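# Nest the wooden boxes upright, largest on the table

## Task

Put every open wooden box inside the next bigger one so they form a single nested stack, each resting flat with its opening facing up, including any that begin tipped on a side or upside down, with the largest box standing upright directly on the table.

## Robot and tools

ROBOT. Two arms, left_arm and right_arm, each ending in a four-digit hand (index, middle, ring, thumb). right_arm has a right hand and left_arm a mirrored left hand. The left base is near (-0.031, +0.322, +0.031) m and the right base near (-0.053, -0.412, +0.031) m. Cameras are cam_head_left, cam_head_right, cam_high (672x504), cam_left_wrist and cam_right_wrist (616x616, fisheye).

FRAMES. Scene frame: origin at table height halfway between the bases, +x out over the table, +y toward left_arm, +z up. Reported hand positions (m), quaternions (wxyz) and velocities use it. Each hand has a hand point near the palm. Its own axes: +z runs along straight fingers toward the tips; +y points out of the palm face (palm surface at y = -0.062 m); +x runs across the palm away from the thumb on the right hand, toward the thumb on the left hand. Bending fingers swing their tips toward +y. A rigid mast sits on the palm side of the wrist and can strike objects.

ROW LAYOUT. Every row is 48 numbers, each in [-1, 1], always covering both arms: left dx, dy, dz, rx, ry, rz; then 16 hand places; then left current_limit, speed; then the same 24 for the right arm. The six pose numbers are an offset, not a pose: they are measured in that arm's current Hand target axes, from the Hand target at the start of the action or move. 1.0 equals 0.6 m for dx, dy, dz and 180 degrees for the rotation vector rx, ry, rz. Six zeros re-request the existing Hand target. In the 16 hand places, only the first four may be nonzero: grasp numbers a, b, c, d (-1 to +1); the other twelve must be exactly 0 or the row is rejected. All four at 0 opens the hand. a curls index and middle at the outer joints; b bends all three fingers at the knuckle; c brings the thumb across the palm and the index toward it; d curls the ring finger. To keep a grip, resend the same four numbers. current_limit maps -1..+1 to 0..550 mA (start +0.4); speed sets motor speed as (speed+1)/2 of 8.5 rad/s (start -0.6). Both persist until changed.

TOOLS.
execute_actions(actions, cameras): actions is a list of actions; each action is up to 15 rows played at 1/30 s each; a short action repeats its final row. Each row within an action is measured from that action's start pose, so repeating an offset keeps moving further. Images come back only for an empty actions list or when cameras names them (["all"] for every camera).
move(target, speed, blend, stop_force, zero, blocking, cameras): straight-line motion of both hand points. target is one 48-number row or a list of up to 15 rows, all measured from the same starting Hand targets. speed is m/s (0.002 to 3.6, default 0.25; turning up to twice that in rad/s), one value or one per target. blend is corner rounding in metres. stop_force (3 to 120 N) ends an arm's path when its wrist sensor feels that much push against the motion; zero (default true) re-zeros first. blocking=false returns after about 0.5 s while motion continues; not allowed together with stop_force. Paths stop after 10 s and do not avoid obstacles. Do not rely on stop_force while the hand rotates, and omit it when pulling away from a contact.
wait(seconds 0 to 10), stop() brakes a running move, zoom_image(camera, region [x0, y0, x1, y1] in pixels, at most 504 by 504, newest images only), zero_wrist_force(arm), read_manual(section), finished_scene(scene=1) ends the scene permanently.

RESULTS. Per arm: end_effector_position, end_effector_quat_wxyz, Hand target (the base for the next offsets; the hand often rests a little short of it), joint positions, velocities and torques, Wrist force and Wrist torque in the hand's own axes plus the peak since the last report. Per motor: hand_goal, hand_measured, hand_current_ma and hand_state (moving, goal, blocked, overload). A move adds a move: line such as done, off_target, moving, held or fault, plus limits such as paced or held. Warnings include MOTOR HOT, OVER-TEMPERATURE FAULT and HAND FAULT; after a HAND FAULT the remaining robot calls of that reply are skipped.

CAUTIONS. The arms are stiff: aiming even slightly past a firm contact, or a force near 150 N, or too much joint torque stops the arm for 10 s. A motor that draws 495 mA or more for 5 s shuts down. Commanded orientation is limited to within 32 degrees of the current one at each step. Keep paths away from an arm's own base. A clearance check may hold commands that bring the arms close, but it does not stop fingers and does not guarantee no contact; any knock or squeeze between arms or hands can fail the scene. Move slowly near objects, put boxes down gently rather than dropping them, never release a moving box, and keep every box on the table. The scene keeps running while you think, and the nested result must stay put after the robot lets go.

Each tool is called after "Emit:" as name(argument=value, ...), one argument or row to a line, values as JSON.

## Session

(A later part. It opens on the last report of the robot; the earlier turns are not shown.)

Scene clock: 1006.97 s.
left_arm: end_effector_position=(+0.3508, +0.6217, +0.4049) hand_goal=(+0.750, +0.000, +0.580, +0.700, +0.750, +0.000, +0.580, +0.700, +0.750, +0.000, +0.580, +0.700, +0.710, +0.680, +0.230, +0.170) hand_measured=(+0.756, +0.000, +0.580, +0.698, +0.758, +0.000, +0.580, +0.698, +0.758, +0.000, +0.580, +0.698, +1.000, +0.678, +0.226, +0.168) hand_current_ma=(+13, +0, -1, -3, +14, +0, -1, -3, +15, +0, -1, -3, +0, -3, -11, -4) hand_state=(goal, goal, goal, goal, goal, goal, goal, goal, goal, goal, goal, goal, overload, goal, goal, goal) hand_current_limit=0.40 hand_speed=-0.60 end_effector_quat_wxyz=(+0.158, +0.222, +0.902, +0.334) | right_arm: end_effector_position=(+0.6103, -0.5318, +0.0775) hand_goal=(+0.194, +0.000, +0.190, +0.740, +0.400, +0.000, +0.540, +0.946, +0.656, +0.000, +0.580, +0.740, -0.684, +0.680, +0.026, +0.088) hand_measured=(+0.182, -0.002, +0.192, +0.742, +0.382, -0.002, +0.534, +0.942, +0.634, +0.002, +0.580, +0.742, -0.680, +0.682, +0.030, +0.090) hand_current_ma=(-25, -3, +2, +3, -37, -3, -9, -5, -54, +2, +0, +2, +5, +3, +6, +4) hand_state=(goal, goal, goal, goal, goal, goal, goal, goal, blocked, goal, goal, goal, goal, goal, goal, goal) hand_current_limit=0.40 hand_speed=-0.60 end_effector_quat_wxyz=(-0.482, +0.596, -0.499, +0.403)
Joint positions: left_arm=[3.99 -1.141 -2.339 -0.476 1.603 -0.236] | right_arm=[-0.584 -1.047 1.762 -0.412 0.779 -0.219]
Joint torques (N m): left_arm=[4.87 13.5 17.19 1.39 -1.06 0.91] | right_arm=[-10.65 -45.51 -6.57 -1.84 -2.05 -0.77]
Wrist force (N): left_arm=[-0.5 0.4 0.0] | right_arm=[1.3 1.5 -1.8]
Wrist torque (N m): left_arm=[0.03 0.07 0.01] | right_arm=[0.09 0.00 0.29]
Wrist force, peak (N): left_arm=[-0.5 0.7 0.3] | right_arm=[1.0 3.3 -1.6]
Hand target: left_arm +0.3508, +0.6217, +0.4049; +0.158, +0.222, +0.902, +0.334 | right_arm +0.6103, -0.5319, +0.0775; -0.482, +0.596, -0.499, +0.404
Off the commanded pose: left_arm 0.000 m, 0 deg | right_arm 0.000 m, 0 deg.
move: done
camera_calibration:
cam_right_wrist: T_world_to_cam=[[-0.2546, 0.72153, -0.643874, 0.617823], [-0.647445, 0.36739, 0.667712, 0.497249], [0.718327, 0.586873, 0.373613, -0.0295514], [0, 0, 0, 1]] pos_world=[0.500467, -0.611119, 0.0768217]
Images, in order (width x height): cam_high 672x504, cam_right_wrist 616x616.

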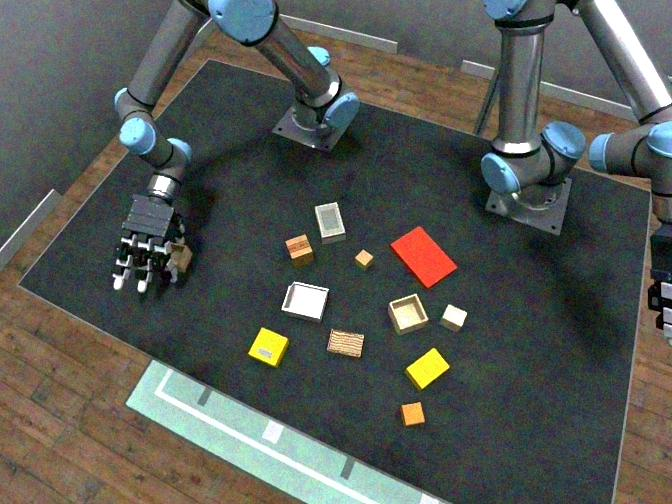

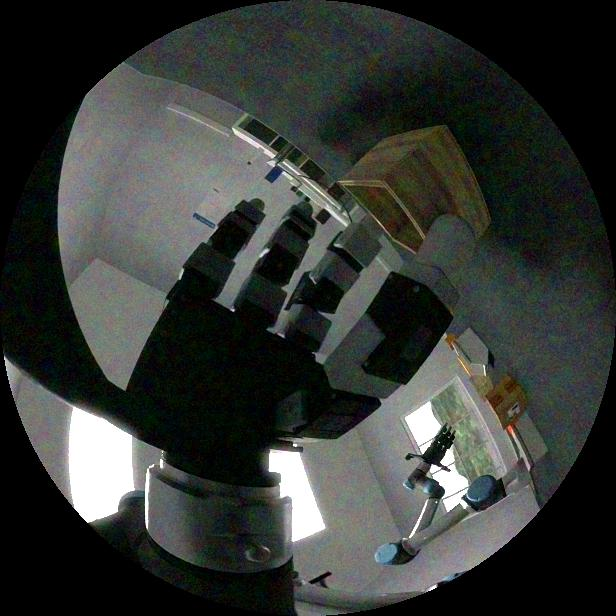

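Emit:
move(
  target=[0,0,0,0,0,0,0,0,0,0,0,0,0,0,0,0,0,0,0,0,0,0,0.4,-0.6,0,0,0,0,0,0,0.45,0.3,0.82,0,0,0,0,0,0,0,0,0,0,0,0,0,0.4,-0.8],
  cameras=["cam_right_wrist","cam_high"],
)

Emit:
zoom_image(
  camera="cam_right_wrist",
  region=[300, 130, 540, 370],
)

Emit:
zoom_image(
  camera="cam_high",
  region=[90, 180, 250, 340],
)

Scene clock: 1025.27 s.
left_arm: end_effector_position=(+0.3508, +0.6217, +0.4049) hand_goal=(+0.750, +0.000, +0.580, +0.700, +0.750, +0.000, +0.580, +0.700, +0.750, +0.000, +0.580, +0.700, +0.710, +0.680, +0.230, +0.170) hand_measured=(+0.756, +0.000, +0.580, +0.698, +0.758, +0.000, +0.580, +0.698, +0.758, +0.000, +0.580, +0.698, +1.000, +0.678, +0.226, +0.168) hand_current_ma=(+13, +0, -1, -3, +14, +0, -1, -3, +15, +0, -1, -3, +0, -3, -11, -4) hand_state=(goal, goal, goal, goal, goal, goal, goal, goal, goal, goal, goal, goal, overload, goal, goal, goal) hand_current_limit=0.40 hand_speed=-0.60 end_effector_quat_wxyz=(+0.158, +0.222, +0.902, +0.334) | right_arm: end_effector_position=(+0.6103, -0.5319, +0.0775) hand_goal=(+0.104, +0.000, -0.186, +0.332, +0.112, +0.000, -0.200, +0.294, +0.550, +0.000, +0.580, +0.716, -0.638, +0.680, +0.026, +0.040) hand_measured=(+0.194, +0.014, -0.072, +0.376, +0.170, -0.002, -0.018, +0.358, +0.542, +0.002, +0.580, +0.718, -0.654, +0.678, +0.104, +0.068) hand_current_ma=(+328, +23, +383, +119, +179, -3, +385, +195, -13, +2, +0, +3, -30, -4, +353, +100) hand_state=(blocked, goal, blocked, blocked, blocked, goal, blocked, blocked, goal, goal, goal, goal, goal, goal, blocked, blocked) hand_current_limit=0.40 hand_speed=-0.80 end_effector_quat_wxyz=(-0.482, +0.596, -0.499, +0.404)
Joint positions: left_arm=[3.99 -1.141 -2.339 -0.476 1.603 -0.236] | right_arm=[-0.585 -1.047 1.763 -0.412 0.779 -0.219]
Joint torques (N m): left_arm=[3.94 13.88 16.01 1.18 -1.15 0.75] | right_arm=[-9.31 -39.61 -10.37 -0.99 -1.72 -0.82]
Wrist force (N): left_arm=[-0.4 0.2 0.3] | right_arm=[0.8 -5.3 -0.2]
Wrist torque (N m): left_arm=[-0.01 0.07 0.02] | right_arm=[-0.18 0.05 0.35]
Wrist force, peak (N): left_arm=[-0.5 0.7 0.2] | right_arm=[1.1 -6.3 -0.8]
Hand target: left_arm +0.3508, +0.6217, +0.4049; +0.158, +0.222, +0.902, +0.334 | right_arm +0.6103, -0.5319, +0.0775; -0.482, +0.596, -0.499, +0.404
Off the commanded pose: left_arm 0.000 m, 0 deg | right_arm 0.000 m, 0 deg.
move: done
camera_calibration:
cam_right_wrist: T_world_to_cam=[[-0.254411, 0.721458, -0.64403, 0.617794], [-0.647607, 0.367493, 0.667499, 0.497512], [0.718248, 0.586897, 0.373726, -0.0295192], [0, 0, 0, 1]] pos_world=[0.500568, -0.61122, 0.0768215]
Images, in order (width x height): cam_high 672x504, cam_right_wrist 616x616.

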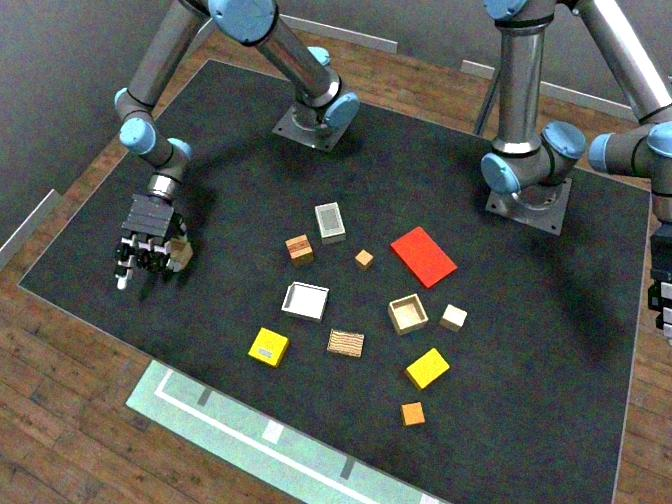

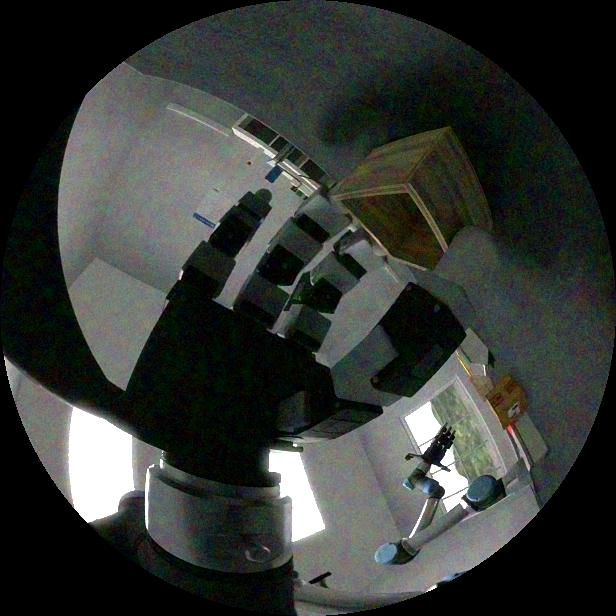

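Scaled by 2.100 from the camera's 616x616 image, which has a finer 880x880 frame.

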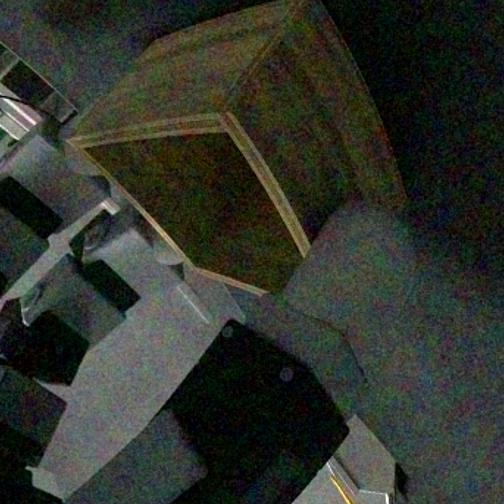

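Scaled by 3.150.

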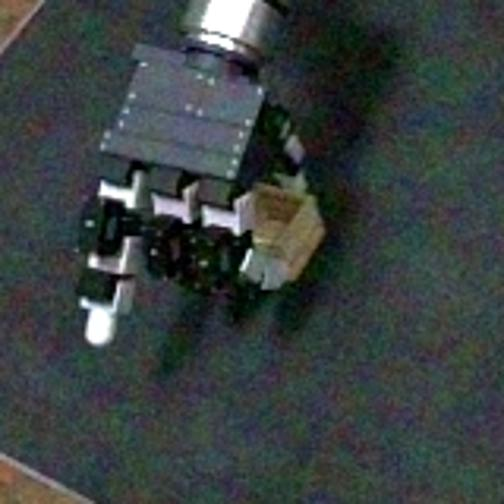

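Emit:
move(
  target=[0,0,0,0,0,0,0,0,0,0,0,0,0,0,0,0,0,0,0,0,0,0,0.4,-0.6,0,-0.1956,-0.0416,0,0,0,0.45,0.3,0.82,0,0,0,0,0,0,0,0,0,0,0,0,0,0.4,-0.8],
  speed=0.08,
  cameras=["cam_right_wrist","cam_high"],
)

Emit:
zoom_image(
  camera="cam_right_wrist",
  region=[300, 130, 540, 370],
)

Emit:
zoom_image(
  camera="cam_high",
  region=[90, 160, 250, 320],
)

Scene clock: 1030.50 s.
left_arm: end_effector_position=(+0.3508, +0.6217, +0.4049) hand_goal=(+0.750, +0.000, +0.580, +0.700, +0.750, +0.000, +0.580, +0.700, +0.750, +0.000, +0.580, +0.700, +0.710, +0.680, +0.230, +0.170) hand_measured=(+0.756, +0.000, +0.580, +0.698, +0.758, +0.000, +0.580, +0.698, +0.758, +0.000, +0.580, +0.698, +1.000, +0.678, +0.226, +0.168) hand_current_ma=(+13, +0, -1, -3, +14, +0, -1, -3, +15, +0, -1, -3, +0, -3, -11, -4) hand_state=(goal, goal, goal, goal, goal, goal, goal, goal, goal, goal, goal, goal, overload, goal, goal, goal) hand_current_limit=0.40 hand_speed=-0.60 end_effector_quat_wxyz=(+0.158, +0.222, +0.902, +0.334) | right_arm: end_effector_position=(+0.6105, -0.5319, +0.1975) hand_goal=(+0.104, +0.000, -0.186, +0.332, +0.112, +0.000, -0.200, +0.294, +0.550, +0.000, +0.580, +0.716, -0.638, +0.680, +0.026, +0.040) hand_measured=(+0.196, +0.008, -0.112, +0.372, +0.170, -0.008, -0.098, +0.348, +0.542, +0.002, +0.580, +0.718, -0.626, +0.680, +0.142, +0.076) hand_current_ma=(+331, +12, +234, +105, +182, -10, +350, +153, -15, +2, +0, +3, +24, +0, +385, +134) hand_state=(blocked, goal, blocked, blocked, blocked, goal, blocked, blocked, goal, goal, goal, goal, goal, goal, blocked, blocked) hand_current_limit=0.40 hand_speed=-0.80 end_effector_quat_wxyz=(-0.482, +0.596, -0.499, +0.404)
Joint positions: left_arm=[3.99 -1.141 -2.339 -0.476 1.603 -0.236] | right_arm=[-0.584 -1.202 1.638 -0.133 0.779 -0.219]
Joint torques (N m): left_arm=[4.8 15.7 16.09 1.35 -0.96 0.85] | right_arm=[8.76 -30.8 -13.45 -1.03 1.36 -0.62]
Wrist force (N): left_arm=[-0.1 0.3 0.0] | right_arm=[1.3 1.5 -1.8]
Wrist torque (N m): left_arm=[0.03 0.02 0.04] | right_arm=[0.10 0.01 0.29]
Wrist force, peak (N): left_arm=[-0.5 0.7 0.0] | right_arm=[1.0 -6.3 -0.5]
Hand target: left_arm +0.3508, +0.6217, +0.4049; +0.158, +0.222, +0.902, +0.334 | right_arm +0.6105, -0.5318, +0.1975; -0.482, +0.596, -0.499, +0.404
Off the commanded pose: left_arm 0.000 m, 0 deg | right_arm 0.000 m, 0 deg.
move: done
camera_calibration:
cam_right_wrist: T_world_to_cam=[[-0.254376, 0.721365, -0.644147, 0.695006], [-0.647669, 0.367567, 0.667397, 0.417601], [0.718204, 0.586964, 0.373706, -0.0745015], [0, 0, 0, 1]] pos_world=[0.500768, -0.61112, 0.196821]
Images, in order (width x height): cam_high 672x504, cam_right_wrist 616x616.

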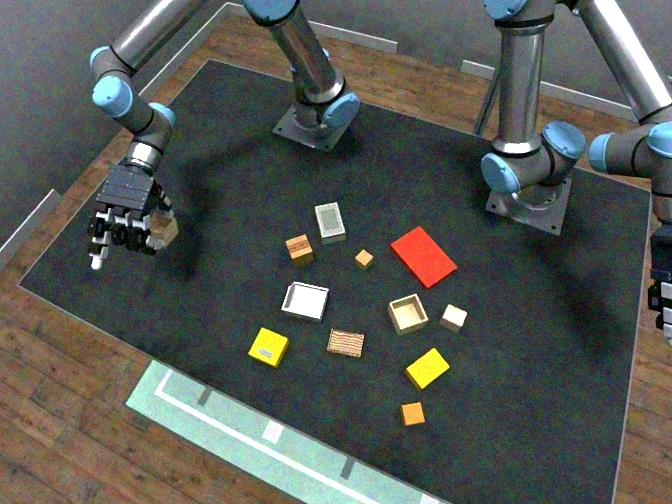

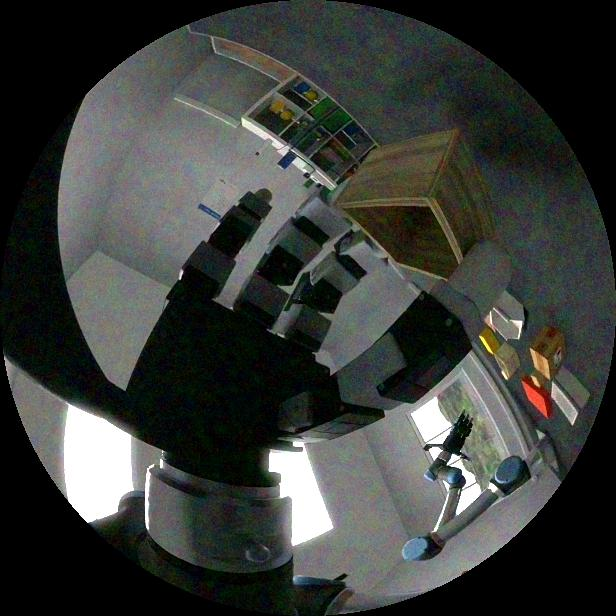

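Scaled by 2.100 from the camera's 616x616 image, which has a finer 880x880 frame.

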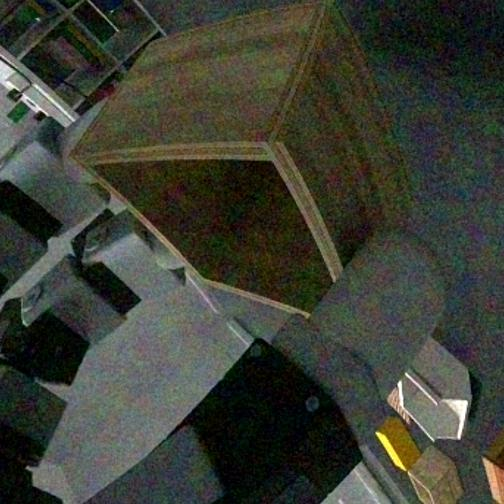

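Scaled by 3.150.

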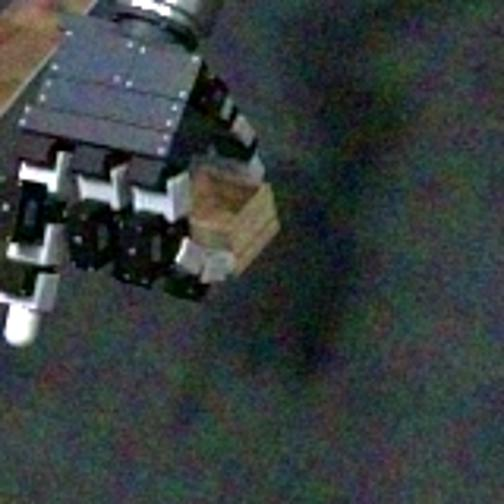

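Emit:
move(
  target=[0,0,0,0,0,0,0,0,0,0,0,0,0,0,0,0,0,0,0,0,0,0,0.4,-0.6,0,0.1630,0.0346,0,0,0,0.45,0.3,0.82,0,0,0,0,0,0,0,0,0,0,0,0,0,0.4,-0.8],
  speed=0.12,
)

Emit:
move(
  target=[0,0,0,0,0,0,0,0,0,0,0,0,0,0,0,0,0,0,0,0,0,0,0.4,-0.6,0,0.05,0.0106,0,0,0,0.45,0.3,0.82,0,0,0,0,0,0,0,0,0,0,0,0,0,0.4,-0.8],
  speed=0.015,
  stop_force=3,
)

Emit:
move(
  target=[0,0,0,0,0,0,0,0,0,0,0,0,0,0,0,0,0,0,0,0,0,0,0.4,-0.6,0,0,0,0,0,0,0,0.2,0.82,0,0,0,0,0,0,0,0,0,0,0,0,0,0.4,-0.9],
  cameras=["cam_right_wrist"],
)

Emit:
zoom_image(
  camera="cam_right_wrist",
  region=[300, 130, 540, 370],
)

Scene clock: 1066.20 s.
left_arm: end_effector_position=(+0.3508, +0.6217, +0.4049) hand_goal=(+0.750, +0.000, +0.580, +0.700, +0.750, +0.000, +0.580, +0.700, +0.750, +0.000, +0.580, +0.700, +0.710, +0.680, +0.230, +0.170) hand_measured=(+0.756, +0.000, +0.580, +0.698, +0.758, +0.000, +0.580, +0.698, +0.758, +0.000, +0.580, +0.698, +1.000, +0.678, +0.226, +0.168) hand_current_ma=(+13, +0, -1, -3, +14, +0, -1, -3, +15, +0, -1, -3, +0, -3, -11, -4) hand_state=(goal, goal, goal, goal, goal, goal, goal, goal, goal, goal, goal, goal, overload, goal, goal, goal) hand_current_limit=0.40 hand_speed=-0.60 end_effector_quat_wxyz=(+0.158, +0.222, +0.902, +0.334) | right_arm: end_effector_position=(+0.6102, -0.5319, +0.0976) hand_goal=(+0.104, +0.000, -0.186, +0.332, +0.112, +0.000, -0.200, +0.294, +0.550, +0.000, +0.580, +0.716, -0.638, +0.680, +0.026, +0.040) hand_measured=(+0.196, +0.008, -0.112, +0.372, +0.170, -0.008, -0.098, +0.348, +0.542, +0.002, +0.580, +0.718, -0.626, +0.680, +0.142, +0.076) hand_current_ma=(+331, +12, +233, +105, +182, -10, +349, +153, -16, +2, +0, +3, +24, +0, +385, +134) hand_state=(blocked, goal, blocked, blocked, blocked, goal, blocked, blocked, goal, goal, goal, goal, goal, goal, blocked, blocked) hand_current_limit=0.40 hand_speed=-0.80 end_effector_quat_wxyz=(-0.482, +0.596, -0.499, +0.404)
Joint positions: left_arm=[3.99 -1.141 -2.339 -0.476 1.603 -0.236] | right_arm=[-0.585 -1.078 1.748 -0.367 0.779 -0.219]
Joint torques (N m): left_arm=[3.89 13.82 16.11 1.19 -1.03 0.72] | right_arm=[-2.44 -32.2 -22.11 -1.18 -0.51 1.12]
Wrist force (N): left_arm=[-0.3 0.3 0.1] | right_arm=[1.1 2.0 -1.7]
Wrist torque (N m): left_arm=[0.01 0.06 0.02] | right_arm=[0.16 0.03 0.36]
Wrist force, peak (N): left_arm=[-0.7 0.4 0.3] | right_arm=[1.1 3.8 -1.6]
Hand target: left_arm +0.3508, +0.6217, +0.4049; +0.158, +0.222, +0.902, +0.334 | right_arm +0.6103, -0.5319, +0.0975; -0.482, +0.596, -0.499, +0.404
Off the commanded pose: left_arm 0.000 m, 0 deg | right_arm 0.000 m, 0 deg.
move: done

Scene clock: 1068.50 s.
left_arm: end_effector_position=(+0.3508, +0.6217, +0.4049) hand_goal=(+0.750, +0.000, +0.580, +0.700, +0.750, +0.000, +0.580, +0.700, +0.750, +0.000, +0.580, +0.700, +0.710, +0.680, +0.230, +0.170) hand_measured=(+0.756, +0.000, +0.580, +0.698, +0.758, +0.000, +0.580, +0.698, +0.758, +0.000, +0.580, +0.698, +1.000, +0.678, +0.226, +0.168) hand_current_ma=(+13, +0, -1, -3, +14, +0, -1, -3, +15, +0, -1, -3, +0, -3, -11, -4) hand_state=(goal, goal, goal, goal, goal, goal, goal, goal, goal, goal, goal, goal, overload, goal, goal, goal) hand_current_limit=0.40 hand_speed=-0.60 end_effector_quat_wxyz=(+0.158, +0.222, +0.902, +0.334) | right_arm: end_effector_position=(+0.6102, -0.5319, +0.0790) hand_goal=(+0.104, +0.000, -0.186, +0.332, +0.112, +0.000, -0.200, +0.294, +0.550, +0.000, +0.580, +0.716, -0.638, +0.680, +0.026, +0.040) hand_measured=(+0.196, +0.006, -0.114, +0.362, +0.172, -0.010, -0.102, +0.348, +0.542, +0.002, +0.580, +0.718, -0.630, +0.680, +0.144, +0.076) hand_current_ma=(+331, +8, +226, +73, +190, -13, +334, +153, -16, +2, +0, +3, +14, +0, +385, +134) hand_state=(blocked, goal, blocked, blocked, blocked, goal, blocked, blocked, goal, goal, goal, goal, goal, goal, blocked, blocked) hand_current_limit=0.40 hand_speed=-0.80 end_effector_quat_wxyz=(-0.482, +0.596, -0.499, +0.404)
Joint positions: left_arm=[3.99 -1.141 -2.339 -0.476 1.603 -0.236] | right_arm=[-0.585 -1.05 1.762 -0.409 0.779 -0.219]
Joint torques (N m): left_arm=[4.55 13.53 16.82 1.14 -1.12 0.81] | right_arm=[1.04 -44.33 -24.06 -1.8 0.95 -0.06]
Wrist force (N): left_arm=[-0.5 0.5 0.4] | right_arm=[1.0 0.7 -1.6]
Wrist torque (N m): left_arm=[0.01 0.09 0.00] | right_arm=[0.06 0.01 0.40]
Wrist force, peak (N): left_arm=[-0.6 0.6 0.2] | right_arm=[2.1 -5.4 -0.8]
Hand target: left_arm +0.3508, +0.6217, +0.4049; +0.158, +0.222, +0.902, +0.334 | right_arm +0.6102, -0.5319, +0.0790; -0.482, +0.596, -0.499, +0.404 (not the last commanded pose)
Off the commanded pose: left_arm 0.000 m, 0 deg | right_arm 0.012 m, 0 deg.
move: contact (right_arm)

Scene clock: 1070.83 s.
left_arm: end_effector_position=(+0.3508, +0.6217, +0.4049) hand_goal=(+0.750, +0.000, +0.580, +0.700, +0.750, +0.000, +0.580, +0.700, +0.750, +0.000, +0.580, +0.700, +0.710, +0.680, +0.230, +0.170) hand_measured=(+0.756, +0.000, +0.580, +0.698, +0.758, +0.000, +0.580, +0.698, +0.758, +0.000, +0.580, +0.698, +1.000, +0.678, +0.226, +0.168) hand_current_ma=(+13, +0, -1, -3, +14, +0, -1, -3, +15, +0, -1, -3, +0, -3, -11, -4) hand_state=(goal, goal, goal, goal, goal, goal, goal, goal, goal, goal, goal, goal, overload, goal, goal, goal) hand_current_limit=0.40 hand_speed=-0.60 end_effector_quat_wxyz=(+0.158, +0.222, +0.902, +0.334) | right_arm: end_effector_position=(+0.6102, -0.5319, +0.0790) hand_goal=(+0.194, +0.000, +0.190, +0.740, +0.400, +0.000, +0.540, +0.946, +0.656, +0.000, +0.580, +0.740, -0.684, +0.680, +0.026, +0.088) hand_measured=(+0.190, +0.004, +0.186, +0.738, +0.384, -0.004, +0.532, +0.942, +0.632, +0.002, +0.580, +0.736, -0.682, +0.680, +0.030, +0.090) hand_current_ma=(-4, +3, -5, -3, -35, -3, -11, -5, -61, +2, +0, -4, +2, +0, +6, +4) hand_state=(goal, goal, goal, goal, goal, goal, goal, goal, blocked, goal, goal, goal, goal, goal, goal, goal) hand_current_limit=0.40 hand_speed=-0.90 end_effector_quat_wxyz=(-0.482, +0.596, -0.499, +0.404)
Joint positions: left_arm=[3.99 -1.141 -2.339 -0.476 1.603 -0.236] | right_arm=[-0.585 -1.05 1.762 -0.409 0.779 -0.219]
Joint torques (N m): left_arm=[4.99 13.67 15.38 1.18 -0.96 0.52] | right_arm=[1.27 -43.34 -21.58 -2 0.63 -0.03]
Wrist force (N): left_arm=[-0.4 0.4 0.0] | right_arm=[0.9 1.6 -1.7]
Wrist torque (N m): left_arm=[0.04 0.06 0.01] | right_arm=[0.10 0.04 0.34]
Wrist force, peak (N): left_arm=[-0.5 0.7 -0.1] | right_arm=[1.3 1.8 -1.8]
Hand target: left_arm +0.3508, +0.6217, +0.4049; +0.158, +0.222, +0.902, +0.334 | right_arm +0.6102, -0.5319, +0.0790; -0.482, +0.596, -0.499, +0.404
Off the commanded pose: left_arm 0.000 m, 0 deg | right_arm 0.000 m, 0 deg.
move: done
camera_calibration:
cam_right_wrist: T_world_to_cam=[[-0.254408, 0.721483, -0.644003, 0.618747], [-0.647554, 0.367513, 0.667539, 0.496428], [0.718297, 0.586854, 0.373701, -0.0300566], [0, 0, 0, 1]] pos_world=[0.500468, -0.61122, 0.0783215]
Images, in order (width x height): cam_right_wrist 616x616.

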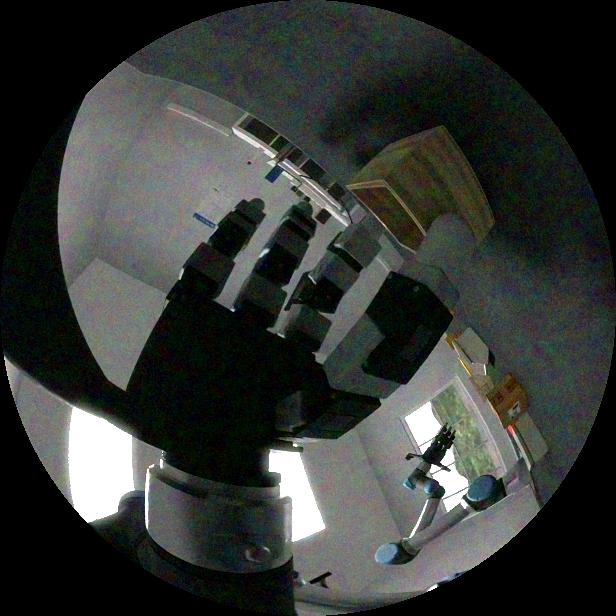

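Scaled by 2.100 from the camera's 616x616 image, which has a finer 880x880 frame.

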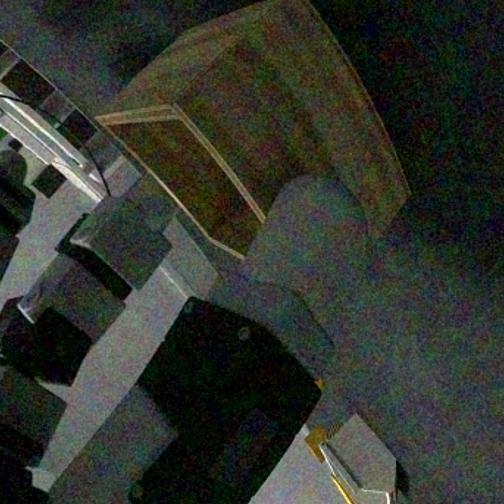

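Emit:
move(
  target=[
    [0,0,0,0,0,0,0,0,0,0,0,0,0,0,0,0,0,0,0,0,0,0,0.4,-0.6,0,0.0021,-0.0098,0,0,0,0,0.2,0.82,0,0,0,0,0,0,0,0,0,0,0,0,0,0.4,-0.6],
    [0,0,0,0,0,0,0,0,0,0,0,0,0,0,0,0,0,0,0,0,0,0,0.4,-0.6,0,-0.2262,-0.0583,0,0,0,0,0.2,0.82,0,0,0,0,0,0,0,0,0,0,0,0,0,0.4,-0.6],
  ],
  speed=[0.05,0.2],
  blend=[0.003,0],
  cameras=["cam_right_wrist"],
)

Emit:
zoom_image(
  camera="cam_right_wrist",
  region=[380, 60, 600, 280],
)

Scene clock: 1091.20 s.
left_arm: end_effector_position=(+0.3508, +0.6217, +0.4049) hand_goal=(+0.750, +0.000, +0.580, +0.700, +0.750, +0.000, +0.580, +0.700, +0.750, +0.000, +0.580, +0.700, +0.710, +0.680, +0.230, +0.170) hand_measured=(+0.756, +0.000, +0.580, +0.698, +0.758, +0.000, +0.580, +0.698, +0.758, +0.000, +0.580, +0.698, +1.000, +0.678, +0.226, +0.168) hand_current_ma=(+13, +0, -1, -3, +14, +0, -1, -3, +15, +0, -1, -3, +0, -3, -11, -4) hand_state=(goal, goal, goal, goal, goal, goal, goal, goal, goal, goal, goal, goal, overload, goal, goal, goal) hand_current_limit=0.40 hand_speed=-0.60 end_effector_quat_wxyz=(+0.158, +0.222, +0.902, +0.334) | right_arm: end_effector_position=(+0.6046, -0.5329, +0.2189) hand_goal=(+0.194, +0.000, +0.190, +0.740, +0.400, +0.000, +0.540, +0.946, +0.656, +0.000, +0.580, +0.740, -0.684, +0.680, +0.026, +0.088) hand_measured=(+0.190, +0.004, +0.186, +0.738, +0.384, -0.004, +0.534, +0.942, +0.634, +0.002, +0.580, +0.736, -0.682, +0.680, +0.028, +0.090) hand_current_ma=(-6, +3, -5, -3, -33, -3, -10, -4, -50, +2, +0, -4, +2, +0, +5, +4) hand_state=(goal, goal, goal, goal, goal, goal, goal, goal, blocked, goal, goal, goal, goal, goal, goal, goal) hand_current_limit=0.40 hand_speed=-0.60 end_effector_quat_wxyz=(-0.482, +0.596, -0.499, +0.404)
Joint positions: left_arm=[3.99 -1.141 -2.339 -0.476 1.603 -0.236] | right_arm=[-0.593 -1.233 1.622 -0.084 0.77 -0.223]
Joint torques (N m): left_arm=[4.29 13.41 17.02 1.12 -0.93 0.58] | right_arm=[1.61 -40.19 -25.22 1.8 -1.97 0.36]
Wrist force (N): left_arm=[-0.6 0.3 0.2] | right_arm=[1.2 1.5 -2.0]
Wrist torque (N m): left_arm=[0.01 0.10 -0.01] | right_arm=[0.10 0.03 0.42]
Wrist force, peak (N): left_arm=[-0.6 0.6 0.3] | right_arm=[1.0 4.1 -1.7]
Hand target: left_arm +0.3508, +0.6217, +0.4049; +0.158, +0.222, +0.902, +0.334 | right_arm +0.6046, -0.5329, +0.2190; -0.482, +0.596, -0.499, +0.404
Off the commanded pose: left_arm 0.000 m, 0 deg | right_arm 0.000 m, 0 deg.
move: done
camera_calibration:
cam_right_wrist: T_world_to_cam=[[-0.254461, 0.721377, -0.644101, 0.708097], [-0.647551, 0.36758, 0.667505, 0.399763], [0.718281, 0.586942, 0.373594, -0.0775703], [0, 0, 0, 1]] pos_world=[0.494767, -0.61222, 0.218221]
Images, in order (width x height): cam_right_wrist 616x616.

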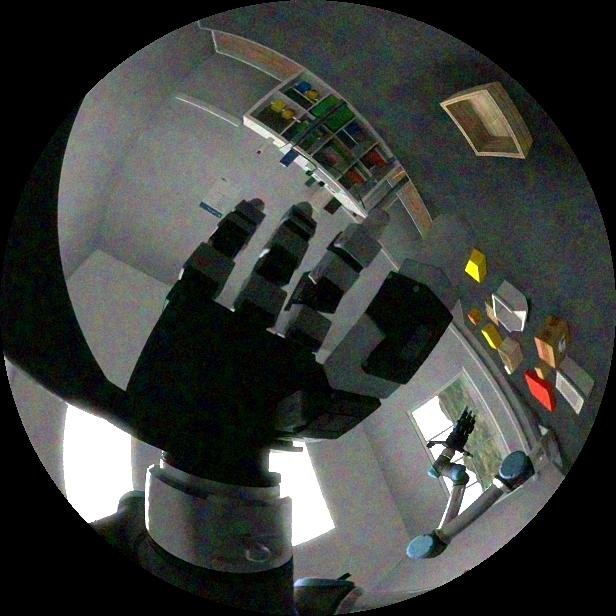

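Scaled by 2.291 from the camera's 616x616 image, which has a finer 880x880 frame.

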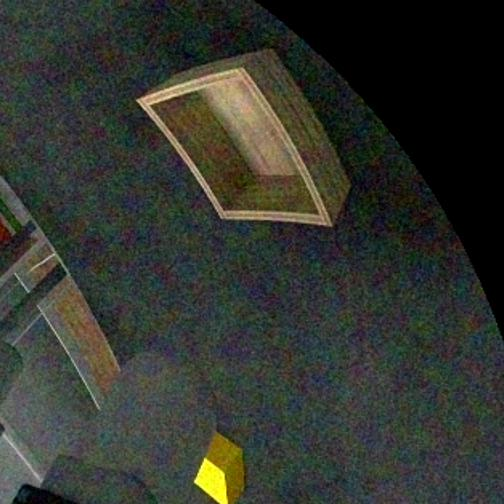

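Emit:
move(
  target=[
    [0,0,0,0,0,0,0,0,0,0,0,0,0,0,0,0,0,0,0,0,0,0,0.4,-0.6,-0.0057,0.2307,0.0488,0,-0.0272,-0.0058,0,0.2,0.82,0,0,0,0,0,0,0,0,0,0,0,0,0,0.4,-0.6],
    [0,0,0,0,0,0,0,0,0,0,0,0,0,0,0,0,0,0,0,0,0,0,0.4,-0.6,-0.0067,0.2285,0.0586,0,-0.0272,-0.0058,0,0.2,0.82,0,0,0,0,0,0,0,0,0,0,0,0,0,0.4,-0.6],
    [0,0,0,0,0,0,0,0,0,0,0,0,0,0,0,0,0,0,0,0,0,0,0.4,-0.6,-0.0067,0.2285,0.0586,0,-0.0272,-0.0058,0.45,0.2,0.82,0,0,0,0,0,0,0,0,0,0,0,0,0,-0.2,-0.8],
  ],
  speed=[0.15,0.05,0.05],
  cameras=["cam_right_wrist"],
)

Emit:
zoom_image(
  camera="cam_right_wrist",
  region=[300, 130, 540, 370],
)

Scene clock: 1111.33 s.
left_arm: end_effector_position=(+0.3508, +0.6217, +0.4049) hand_goal=(+0.750, +0.000, +0.580, +0.700, +0.750, +0.000, +0.580, +0.700, +0.750, +0.000, +0.580, +0.700, +0.710, +0.680, +0.230, +0.170) hand_measured=(+0.756, +0.000, +0.580, +0.698, +0.758, +0.000, +0.580, +0.698, +0.758, +0.000, +0.580, +0.698, +1.000, +0.678, +0.226, +0.168) hand_current_ma=(+13, +0, -1, -3, +14, +0, -1, -3, +15, +0, -1, -3, +0, -3, -11, -4) hand_state=(goal, goal, goal, goal, goal, goal, goal, goal, goal, goal, goal, goal, overload, goal, goal, goal) hand_current_limit=0.40 hand_speed=-0.60 end_effector_quat_wxyz=(+0.158, +0.222, +0.902, +0.334) | right_arm: end_effector_position=(+0.6094, -0.5279, +0.0776) hand_goal=(+0.238, +0.000, -0.216, +0.312, +0.288, +0.000, -0.180, +0.294, +0.700, +0.000, +0.580, +0.696, -0.638, +0.680, +0.026, +0.020) hand_measured=(+0.288, +0.006, -0.094, +0.342, +0.300, -0.004, -0.140, +0.310, +0.674, +0.002, +0.580, +0.698, -0.640, +0.680, +0.066, +0.034) hand_current_ma=(+151, +9, +220, +74, +26, -3, +103, +34, -61, +2, +0, +3, -1, +0, +147, +41) hand_state=(blocked, goal, blocked, blocked, goal, goal, blocked, goal, blocked, goal, goal, goal, goal, goal, blocked, goal) hand_current_limit=-0.20 hand_speed=-0.80 end_effector_quat_wxyz=(-0.499, +0.617, -0.473, +0.382)
Joint positions: left_arm=[3.99 -1.141 -2.339 -0.476 1.603 -0.236] | right_arm=[-0.6 -1.021 1.721 -0.361 0.681 -0.268]
Joint torques (N m): left_arm=[3.1 12.5 16.87 1.32 -0.85 0.52] | right_arm=[-11.22 -43.68 -6.87 -2.08 -1.08 -0.92]
Wrist force (N): left_arm=[-0.2 0.4 -0.2] | right_arm=[0.1 -1.8 -1.0]
Wrist torque (N m): left_arm=[0.06 0.04 0.02] | right_arm=[-0.07 0.04 0.37]
Wrist force, peak (N): left_arm=[-0.6 0.6 0.1] | right_arm=[0.9 3.5 -1.5]
Hand target: left_arm +0.3508, +0.6217, +0.4049; +0.158, +0.222, +0.902, +0.334 | right_arm +0.6094, -0.5279, +0.0776; -0.499, +0.617, -0.473, +0.382
Off the commanded pose: left_arm 0.000 m, 0 deg | right_arm 0.000 m, 0 deg.
move: done
camera_calibration:
cam_right_wrist: T_world_to_cam=[[-0.316434, 0.69651, -0.644006, 0.639392], [-0.67717, 0.309571, 0.667538, 0.482845], [0.664312, 0.647333, 0.373697, 0.0335403], [0, 0, 0, 1]] pos_world=[0.507012, -0.616529, 0.0769215]
Images, in order (width x height): cam_right_wrist 616x616.

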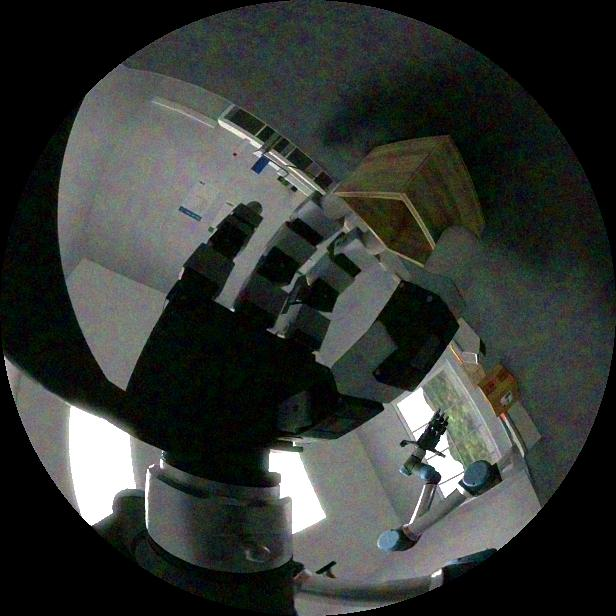

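Scaled by 2.100 from the camera's 616x616 image, which has a finer 880x880 frame.

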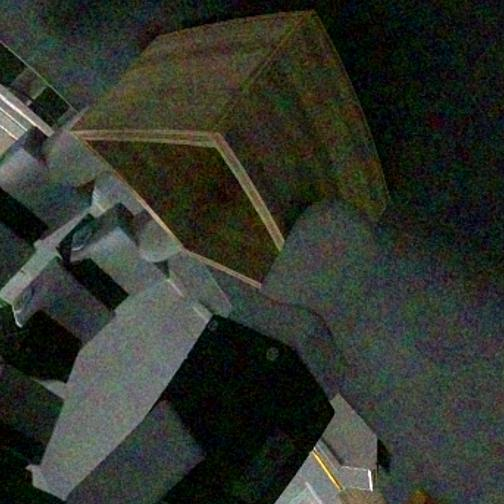

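Emit:
move(
  target=[0,0,0,0,0,0,0,0,0,0,0,0,0,0,0,0,0,0,0,0,0,0,0.4,-0.6,0,-0.1956,-0.0416,0,0,0,0.45,0.2,0.82,0,0,0,0,0,0,0,0,0,0,0,0,0,-0.2,-0.8],
  speed=0.08,
  cameras=["cam_right_wrist"],
)

Emit:
zoom_image(
  camera="cam_right_wrist",
  region=[300, 130, 540, 370],
)

Scene clock: 1115.47 s.
left_arm: end_effector_position=(+0.3508, +0.6217, +0.4049) hand_goal=(+0.750, +0.000, +0.580, +0.700, +0.750, +0.000, +0.580, +0.700, +0.750, +0.000, +0.580, +0.700, +0.710, +0.680, +0.230, +0.170) hand_measured=(+0.756, +0.000, +0.580, +0.698, +0.758, +0.000, +0.580, +0.698, +0.758, +0.000, +0.580, +0.698, +1.000, +0.678, +0.226, +0.168) hand_current_ma=(+13, +0, -1, -3, +14, +0, -1, -3, +15, +0, -1, -3, +0, -3, -11, -4) hand_state=(goal, goal, goal, goal, goal, goal, goal, goal, goal, goal, goal, goal, overload, goal, goal, goal) hand_current_limit=0.40 hand_speed=-0.60 end_effector_quat_wxyz=(+0.158, +0.222, +0.902, +0.334) | right_arm: end_effector_position=(+0.6096, -0.5279, +0.1976) hand_goal=(+0.238, +0.000, -0.216, +0.312, +0.288, +0.000, -0.180, +0.294, +0.700, +0.000, +0.580, +0.696, -0.638, +0.680, +0.026, +0.020) hand_measured=(+0.288, +0.006, -0.120, +0.342, +0.302, -0.004, -0.154, +0.310, +0.676, +0.002, +0.580, +0.698, -0.646, +0.678, +0.074, +0.042) hand_current_ma=(+151, +9, +220, +74, +26, -3, +57, +30, -57, +2, +0, +3, -13, -1, +189, +66) hand_state=(blocked, goal, blocked, blocked, goal, goal, blocked, goal, blocked, goal, goal, goal, goal, goal, blocked, blocked) hand_current_limit=-0.20 hand_speed=-0.80 end_effector_quat_wxyz=(-0.499, +0.617, -0.473, +0.382)
Joint positions: left_arm=[3.99 -1.141 -2.339 -0.476 1.603 -0.236] | right_arm=[-0.6 -1.172 1.598 -0.087 0.681 -0.267]
Joint torques (N m): left_arm=[3.74 13.77 16.1 1.34 -0.78 0.6] | right_arm=[8.78 -32.29 -14.25 -0.91 1.29 -0.63]
Wrist force (N): left_arm=[-0.2 0.4 0.1] | right_arm=[1.0 1.7 -1.6]
Wrist torque (N m): left_arm=[0.03 0.05 0.03] | right_arm=[0.09 0.04 0.27]
Wrist force, peak (N): left_arm=[-0.5 0.7 0.2] | right_arm=[0.7 3.4 -1.4]
Hand target: left_arm +0.3508, +0.6217, +0.4049; +0.158, +0.222, +0.902, +0.334 | right_arm +0.6096, -0.5279, +0.1976; -0.499, +0.617, -0.473, +0.382
Off the commanded pose: left_arm 0.000 m, 0 deg | right_arm 0.000 m, 0 deg.
move: done
camera_calibration:
cam_right_wrist: T_world_to_cam=[[-0.316322, 0.696457, -0.644118, 0.716669], [-0.677225, 0.309685, 0.66743, 0.402995], [0.664309, 0.647335, 0.373698, -0.0114338], [0, 0, 0, 1]] pos_world=[0.507213, -0.61653, 0.196921]
Images, in order (width x height): cam_right_wrist 616x616.

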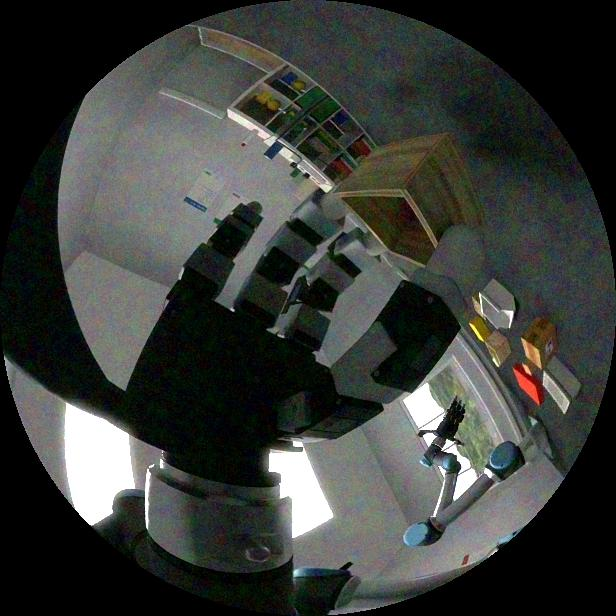

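Scaled by 2.100 from the camera's 616x616 image, which has a finer 880x880 frame.

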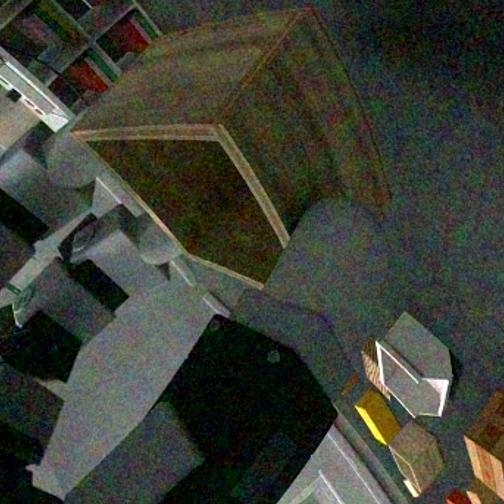

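Emit:
execute_actions(
  actions=[],
  cameras=["cam_head_left","cam_head_right","cam_high"],
)

Emit:
zoom_image(
  camera="cam_head_left",
  region=[470, 130, 610, 250],
)

Emit:
zoom_image(
  camera="cam_head_right",
  region=[470, 130, 610, 250],
)

Emit:
zoom_image(
  camera="cam_high",
  region=[90, 160, 230, 300],
)

Scene clock: 1138.83 s.
left_arm: end_effector_position=(+0.3508, +0.6217, +0.4049) hand_goal=(+0.750, +0.000, +0.580, +0.700, +0.750, +0.000, +0.580, +0.700, +0.750, +0.000, +0.580, +0.700, +0.710, +0.680, +0.230, +0.170) hand_measured=(+0.756, +0.000, +0.580, +0.698, +0.758, +0.000, +0.580, +0.698, +0.758, +0.000, +0.580, +0.698, +1.000, +0.678, +0.226, +0.168) hand_current_ma=(+13, +0, -1, -3, +14, +0, -1, -3, +15, +0, -1, -3, +0, -3, -11, -4) hand_state=(goal, goal, goal, goal, goal, goal, goal, goal, goal, goal, goal, goal, overload, goal, goal, goal) hand_current_limit=0.40 hand_speed=-0.60 end_effector_quat_wxyz=(+0.158, +0.222, +0.902, +0.334) | right_arm: end_effector_position=(+0.6096, -0.5279, +0.1976) hand_goal=(+0.238, +0.000, -0.216, +0.312, +0.288, +0.000, -0.180, +0.294, +0.700, +0.000, +0.580, +0.696, -0.638, +0.680, +0.026, +0.020) hand_measured=(+0.288, +0.006, -0.120, +0.342, +0.302, -0.004, -0.154, +0.310, +0.676, +0.002, +0.580, +0.698, -0.646, +0.678, +0.074, +0.042) hand_current_ma=(+151, +9, +220, +74, +26, -3, +57, +30, -57, +2, +0, +3, -13, -1, +189, +66) hand_state=(blocked, goal, blocked, blocked, goal, goal, blocked, goal, blocked, goal, goal, goal, goal, goal, blocked, blocked) hand_current_limit=-0.20 hand_speed=-0.80 end_effector_quat_wxyz=(-0.499, +0.617, -0.473, +0.382)
Joint positions: left_arm=[3.99 -1.141 -2.339 -0.476 1.603 -0.236] | right_arm=[-0.6 -1.172 1.598 -0.087 0.681 -0.267]
Joint velocities: within noise
Joint torques (N m): left_arm=[3.29 14.2 15.99 1.26 -0.89 0.5] | right_arm=[4.7 -26.93 -11.24 1.82 -1.73 -0.56]
Wrist force (N): left_arm=[-0.3 0.2 0.2] | right_arm=[1.1 2.1 -1.7]
Wrist torque (N m): left_arm=[0.00 0.06 0.03] | right_arm=[0.14 0.02 0.28]
Wrist force, peak (N): left_arm=[-0.5 0.7 -0.1] | right_arm=[1.4 2.2 -1.7]
Hand target: left_arm +0.3508, +0.6217, +0.4049; +0.158, +0.222, +0.902, +0.334 | right_arm +0.6096, -0.5279, +0.1976; -0.499, +0.617, -0.473, +0.382
Off the commanded pose: left_arm 0.000 m, 0 deg | right_arm 0.000 m, 0 deg.
Images, in order (width x height): cam_head_left 672x504, cam_head_right 672x504, cam_high 672x504.

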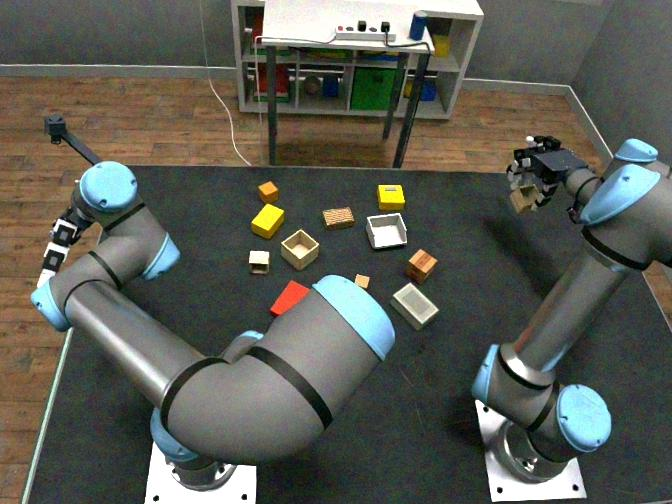

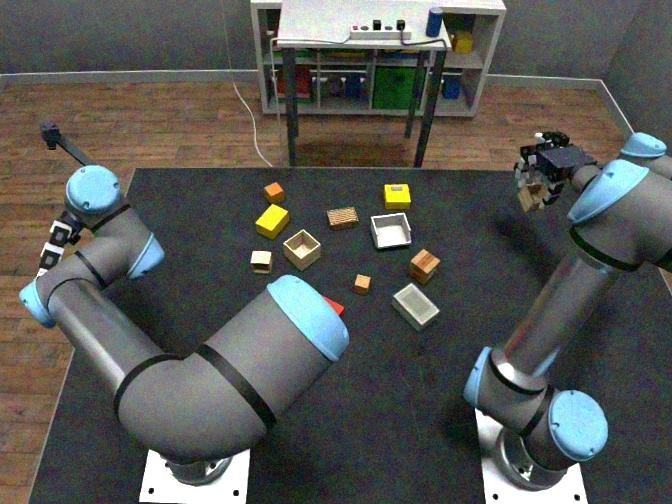

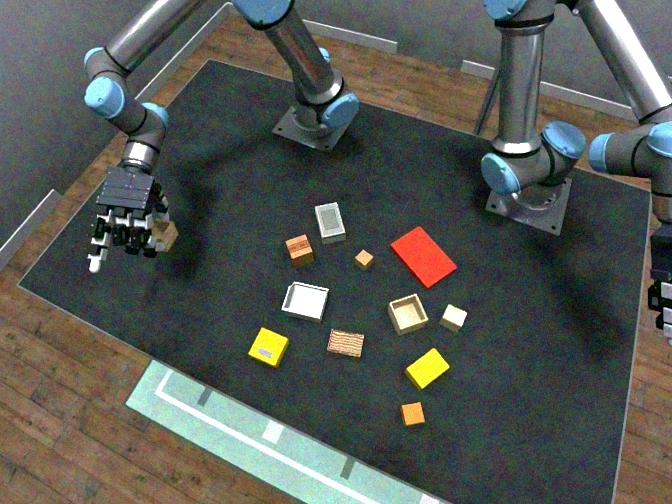

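Scaled by 3.600.

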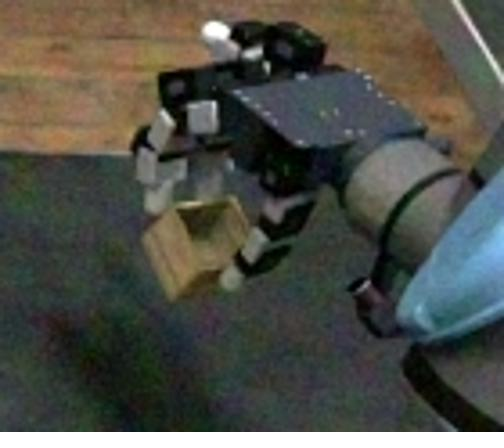

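Scaled by 3.600.

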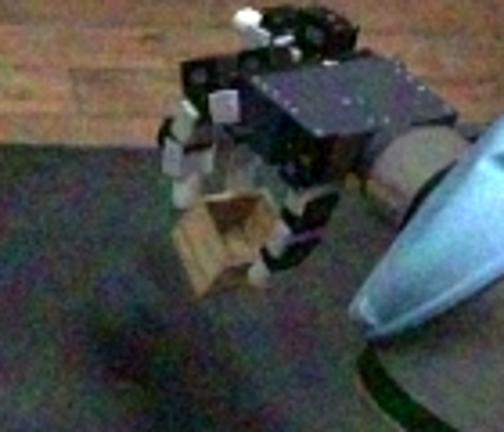

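Scaled by 3.600.

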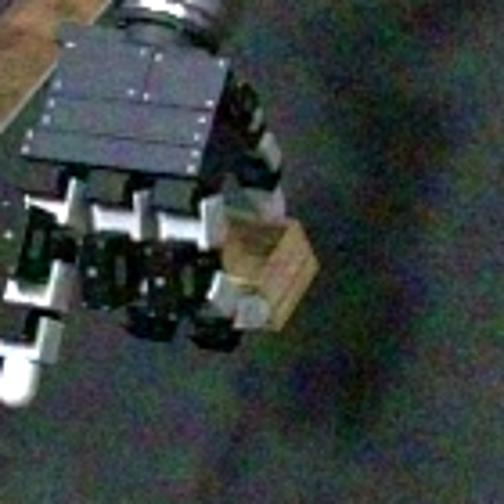

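Emit:
move(
  target=[0,0,0,0,0,0,0,0,0,0,0,0,0,0,0,0,0,0,0,0,0,0,0.4,-0.6,0,0.1549,0.0329,-0.0722,0,0,0.45,0.2,0.82,0,0,0,0,0,0,0,0,0,0,0,0,0,-0.2,-0.8],
  speed=0.12,
  cameras=["cam_head_left"],
)

Emit:
zoom_image(
  camera="cam_head_left",
  region=[470, 130, 610, 250],
)

Emit:
move(
  target=[0,0,0,0,0,0,0,0,0,0,0,0,0,0,0,0,0,0,0,0,0,0,0.4,-0.6,0,0.0453,0.0211,0,0,0,0.45,0.2,0.82,0,0,0,0,0,0,0,0,0,0,0,0,0,-0.2,-0.8],
  speed=0.015,
  stop_force=3,
  cameras=["cam_head_left"],
)

Emit:
zoom_image(
  camera="cam_head_left",
  region=[470, 130, 610, 250],
)

Scene clock: 1167.77 s.
left_arm: end_effector_position=(+0.3508, +0.6217, +0.4049) hand_goal=(+0.750, +0.000, +0.580, +0.700, +0.750, +0.000, +0.580, +0.700, +0.750, +0.000, +0.580, +0.700, +0.710, +0.680, +0.230, +0.170) hand_measured=(+0.756, +0.000, +0.580, +0.698, +0.758, +0.000, +0.580, +0.698, +0.758, +0.000, +0.580, +0.698, +1.000, +0.678, +0.226, +0.168) hand_current_ma=(+13, +0, -1, -3, +14, +0, -1, -3, +15, +0, -1, -3, +0, -3, -11, -4) hand_state=(goal, goal, goal, goal, goal, goal, goal, goal, goal, goal, goal, goal, overload, goal, goal, goal) hand_current_limit=0.40 hand_speed=-0.60 end_effector_quat_wxyz=(+0.158, +0.222, +0.902, +0.334) | right_arm: end_effector_position=(+0.6095, -0.5279, +0.1027) hand_goal=(+0.238, +0.000, -0.216, +0.312, +0.288, +0.000, -0.180, +0.294, +0.700, +0.000, +0.580, +0.696, -0.638, +0.680, +0.026, +0.020) hand_measured=(+0.288, +0.006, -0.120, +0.342, +0.302, -0.004, -0.154, +0.310, +0.678, +0.002, +0.580, +0.698, -0.646, +0.678, +0.074, +0.042) hand_current_ma=(+151, +9, +220, +74, +26, -3, +57, +29, -54, +2, +0, +3, -13, -1, +189, +67) hand_state=(blocked, goal, blocked, blocked, goal, goal, blocked, goal, blocked, goal, goal, goal, goal, goal, blocked, blocked) hand_current_limit=-0.20 hand_speed=-0.80 end_effector_quat_wxyz=(-0.426, +0.670, -0.513, +0.326)
Joint positions: left_arm=[3.99 -1.141 -2.339 -0.476 1.603 -0.236] | right_arm=[-0.546 -0.99 1.497 0.118 0.811 -0.461]
Joint torques (N m): left_arm=[1.44 13.16 17.05 1.16 -0.84 0.57] | right_arm=[-11.17 -35.91 -12.05 -0.7 -1.55 -0.03]
Wrist force (N): left_arm=[-0.5 0.3 0.0] | right_arm=[1.0 1.9 -1.0]
Wrist torque (N m): left_arm=[0.02 0.08 0.01] | right_arm=[0.13 -0.04 0.26]
Wrist force, peak (N): left_arm=[-0.7 0.7 0.0] | right_arm=[1.2 2.1 -1.9]
Hand target: left_arm +0.3508, +0.6217, +0.4049; +0.158, +0.222, +0.902, +0.334 | right_arm +0.6094, -0.5279, +0.1026; -0.426, +0.670, -0.513, +0.326
Off the commanded pose: left_arm 0.000 m, 0 deg | right_arm 0.000 m, 0 deg.
move: done
Images, in order (width x height): cam_head_left 672x504.

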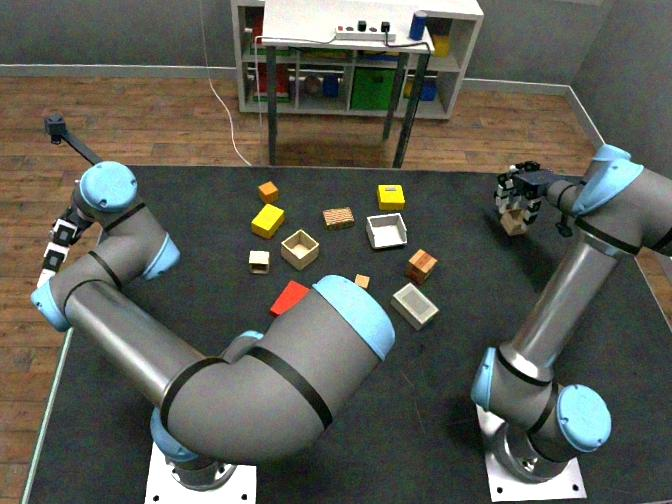

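Scaled by 3.600.

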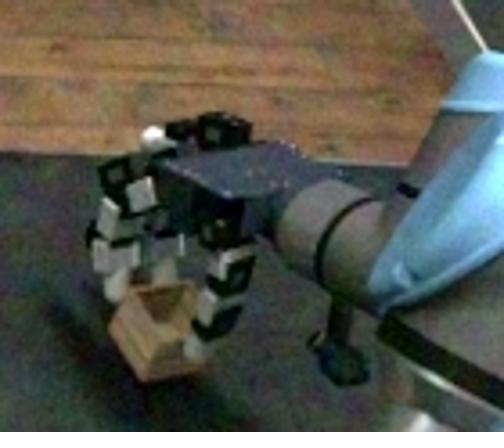

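Scene clock: 1170.90 s.
left_arm: end_effector_position=(+0.3508, +0.6217, +0.4049) hand_goal=(+0.750, +0.000, +0.580, +0.700, +0.750, +0.000, +0.580, +0.700, +0.750, +0.000, +0.580, +0.700, +0.710, +0.680, +0.230, +0.170) hand_measured=(+0.756, +0.000, +0.580, +0.698, +0.758, +0.000, +0.580, +0.698, +0.758, +0.000, +0.580, +0.698, +1.000, +0.678, +0.226, +0.168) hand_current_ma=(+13, +0, -1, -3, +14, +0, -1, -3, +15, +0, -1, -3, +0, -3, -11, -4) hand_state=(goal, goal, goal, goal, goal, goal, goal, goal, goal, goal, goal, goal, overload, goal, goal, goal) hand_current_limit=0.40 hand_speed=-0.60 end_effector_quat_wxyz=(+0.158, +0.222, +0.902, +0.334) | right_arm: end_effector_position=(+0.6094, -0.5280, +0.0726) hand_goal=(+0.238, +0.000, -0.216, +0.312, +0.288, +0.000, -0.180, +0.294, +0.700, +0.000, +0.580, +0.696, -0.638, +0.680, +0.026, +0.020) hand_measured=(+0.288, +0.006, -0.120, +0.342, +0.302, -0.004, -0.154, +0.310, +0.678, +0.002, +0.580, +0.698, -0.646, +0.678, +0.074, +0.042) hand_current_ma=(+151, +9, +220, +74, +26, -3, +57, +29, -54, +2, +0, +3, -13, -1, +189, +67) hand_state=(blocked, goal, blocked, blocked, goal, goal, blocked, goal, blocked, goal, goal, goal, goal, goal, blocked, blocked) hand_current_limit=-0.20 hand_speed=-0.80 end_effector_quat_wxyz=(-0.426, +0.670, -0.513, +0.326)
Joint positions: left_arm=[3.99 -1.141 -2.339 -0.476 1.603 -0.236] | right_arm=[-0.546 -0.953 1.524 0.054 0.811 -0.461]
Joint torques (N m): left_arm=[2.69 14.46 16.18 1.27 -0.85 0.51] | right_arm=[-10.39 -49.11 -25.97 2.69 -2.56 0.48]
Wrist force (N): left_arm=[-0.4 0.1 0.2] | right_arm=[0.9 1.9 -1.0]
Wrist torque (N m): left_arm=[-0.01 0.07 0.02] | right_arm=[0.14 -0.01 0.25]
Wrist force, peak (N): left_arm=[-0.7 0.4 0.4] | right_arm=[1.1 1.9 -1.2]
Hand target: left_arm +0.3508, +0.6217, +0.4049; +0.158, +0.222, +0.902, +0.334 | right_arm +0.6094, -0.5280, +0.0726; -0.426, +0.670, -0.513, +0.326
Off the commanded pose: left_arm 0.000 m, 0 deg | right_arm 0.000 m, 0 deg.
move: done
Images, in order (width x height): cam_head_left 672x504.

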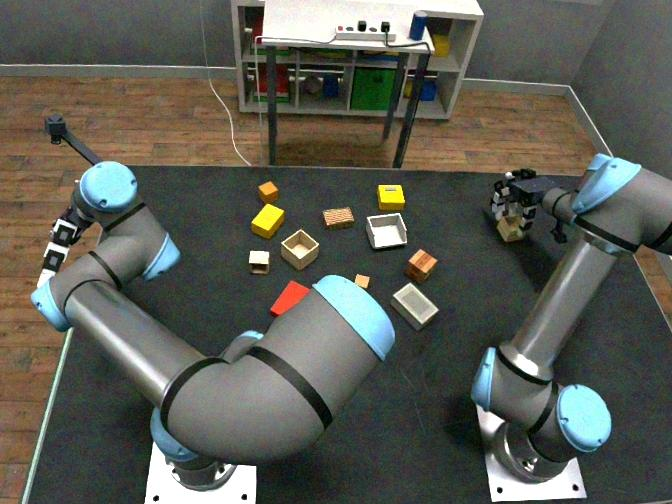

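Scaled by 3.600.

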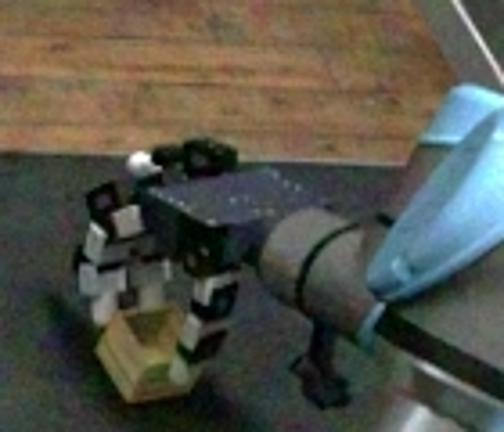

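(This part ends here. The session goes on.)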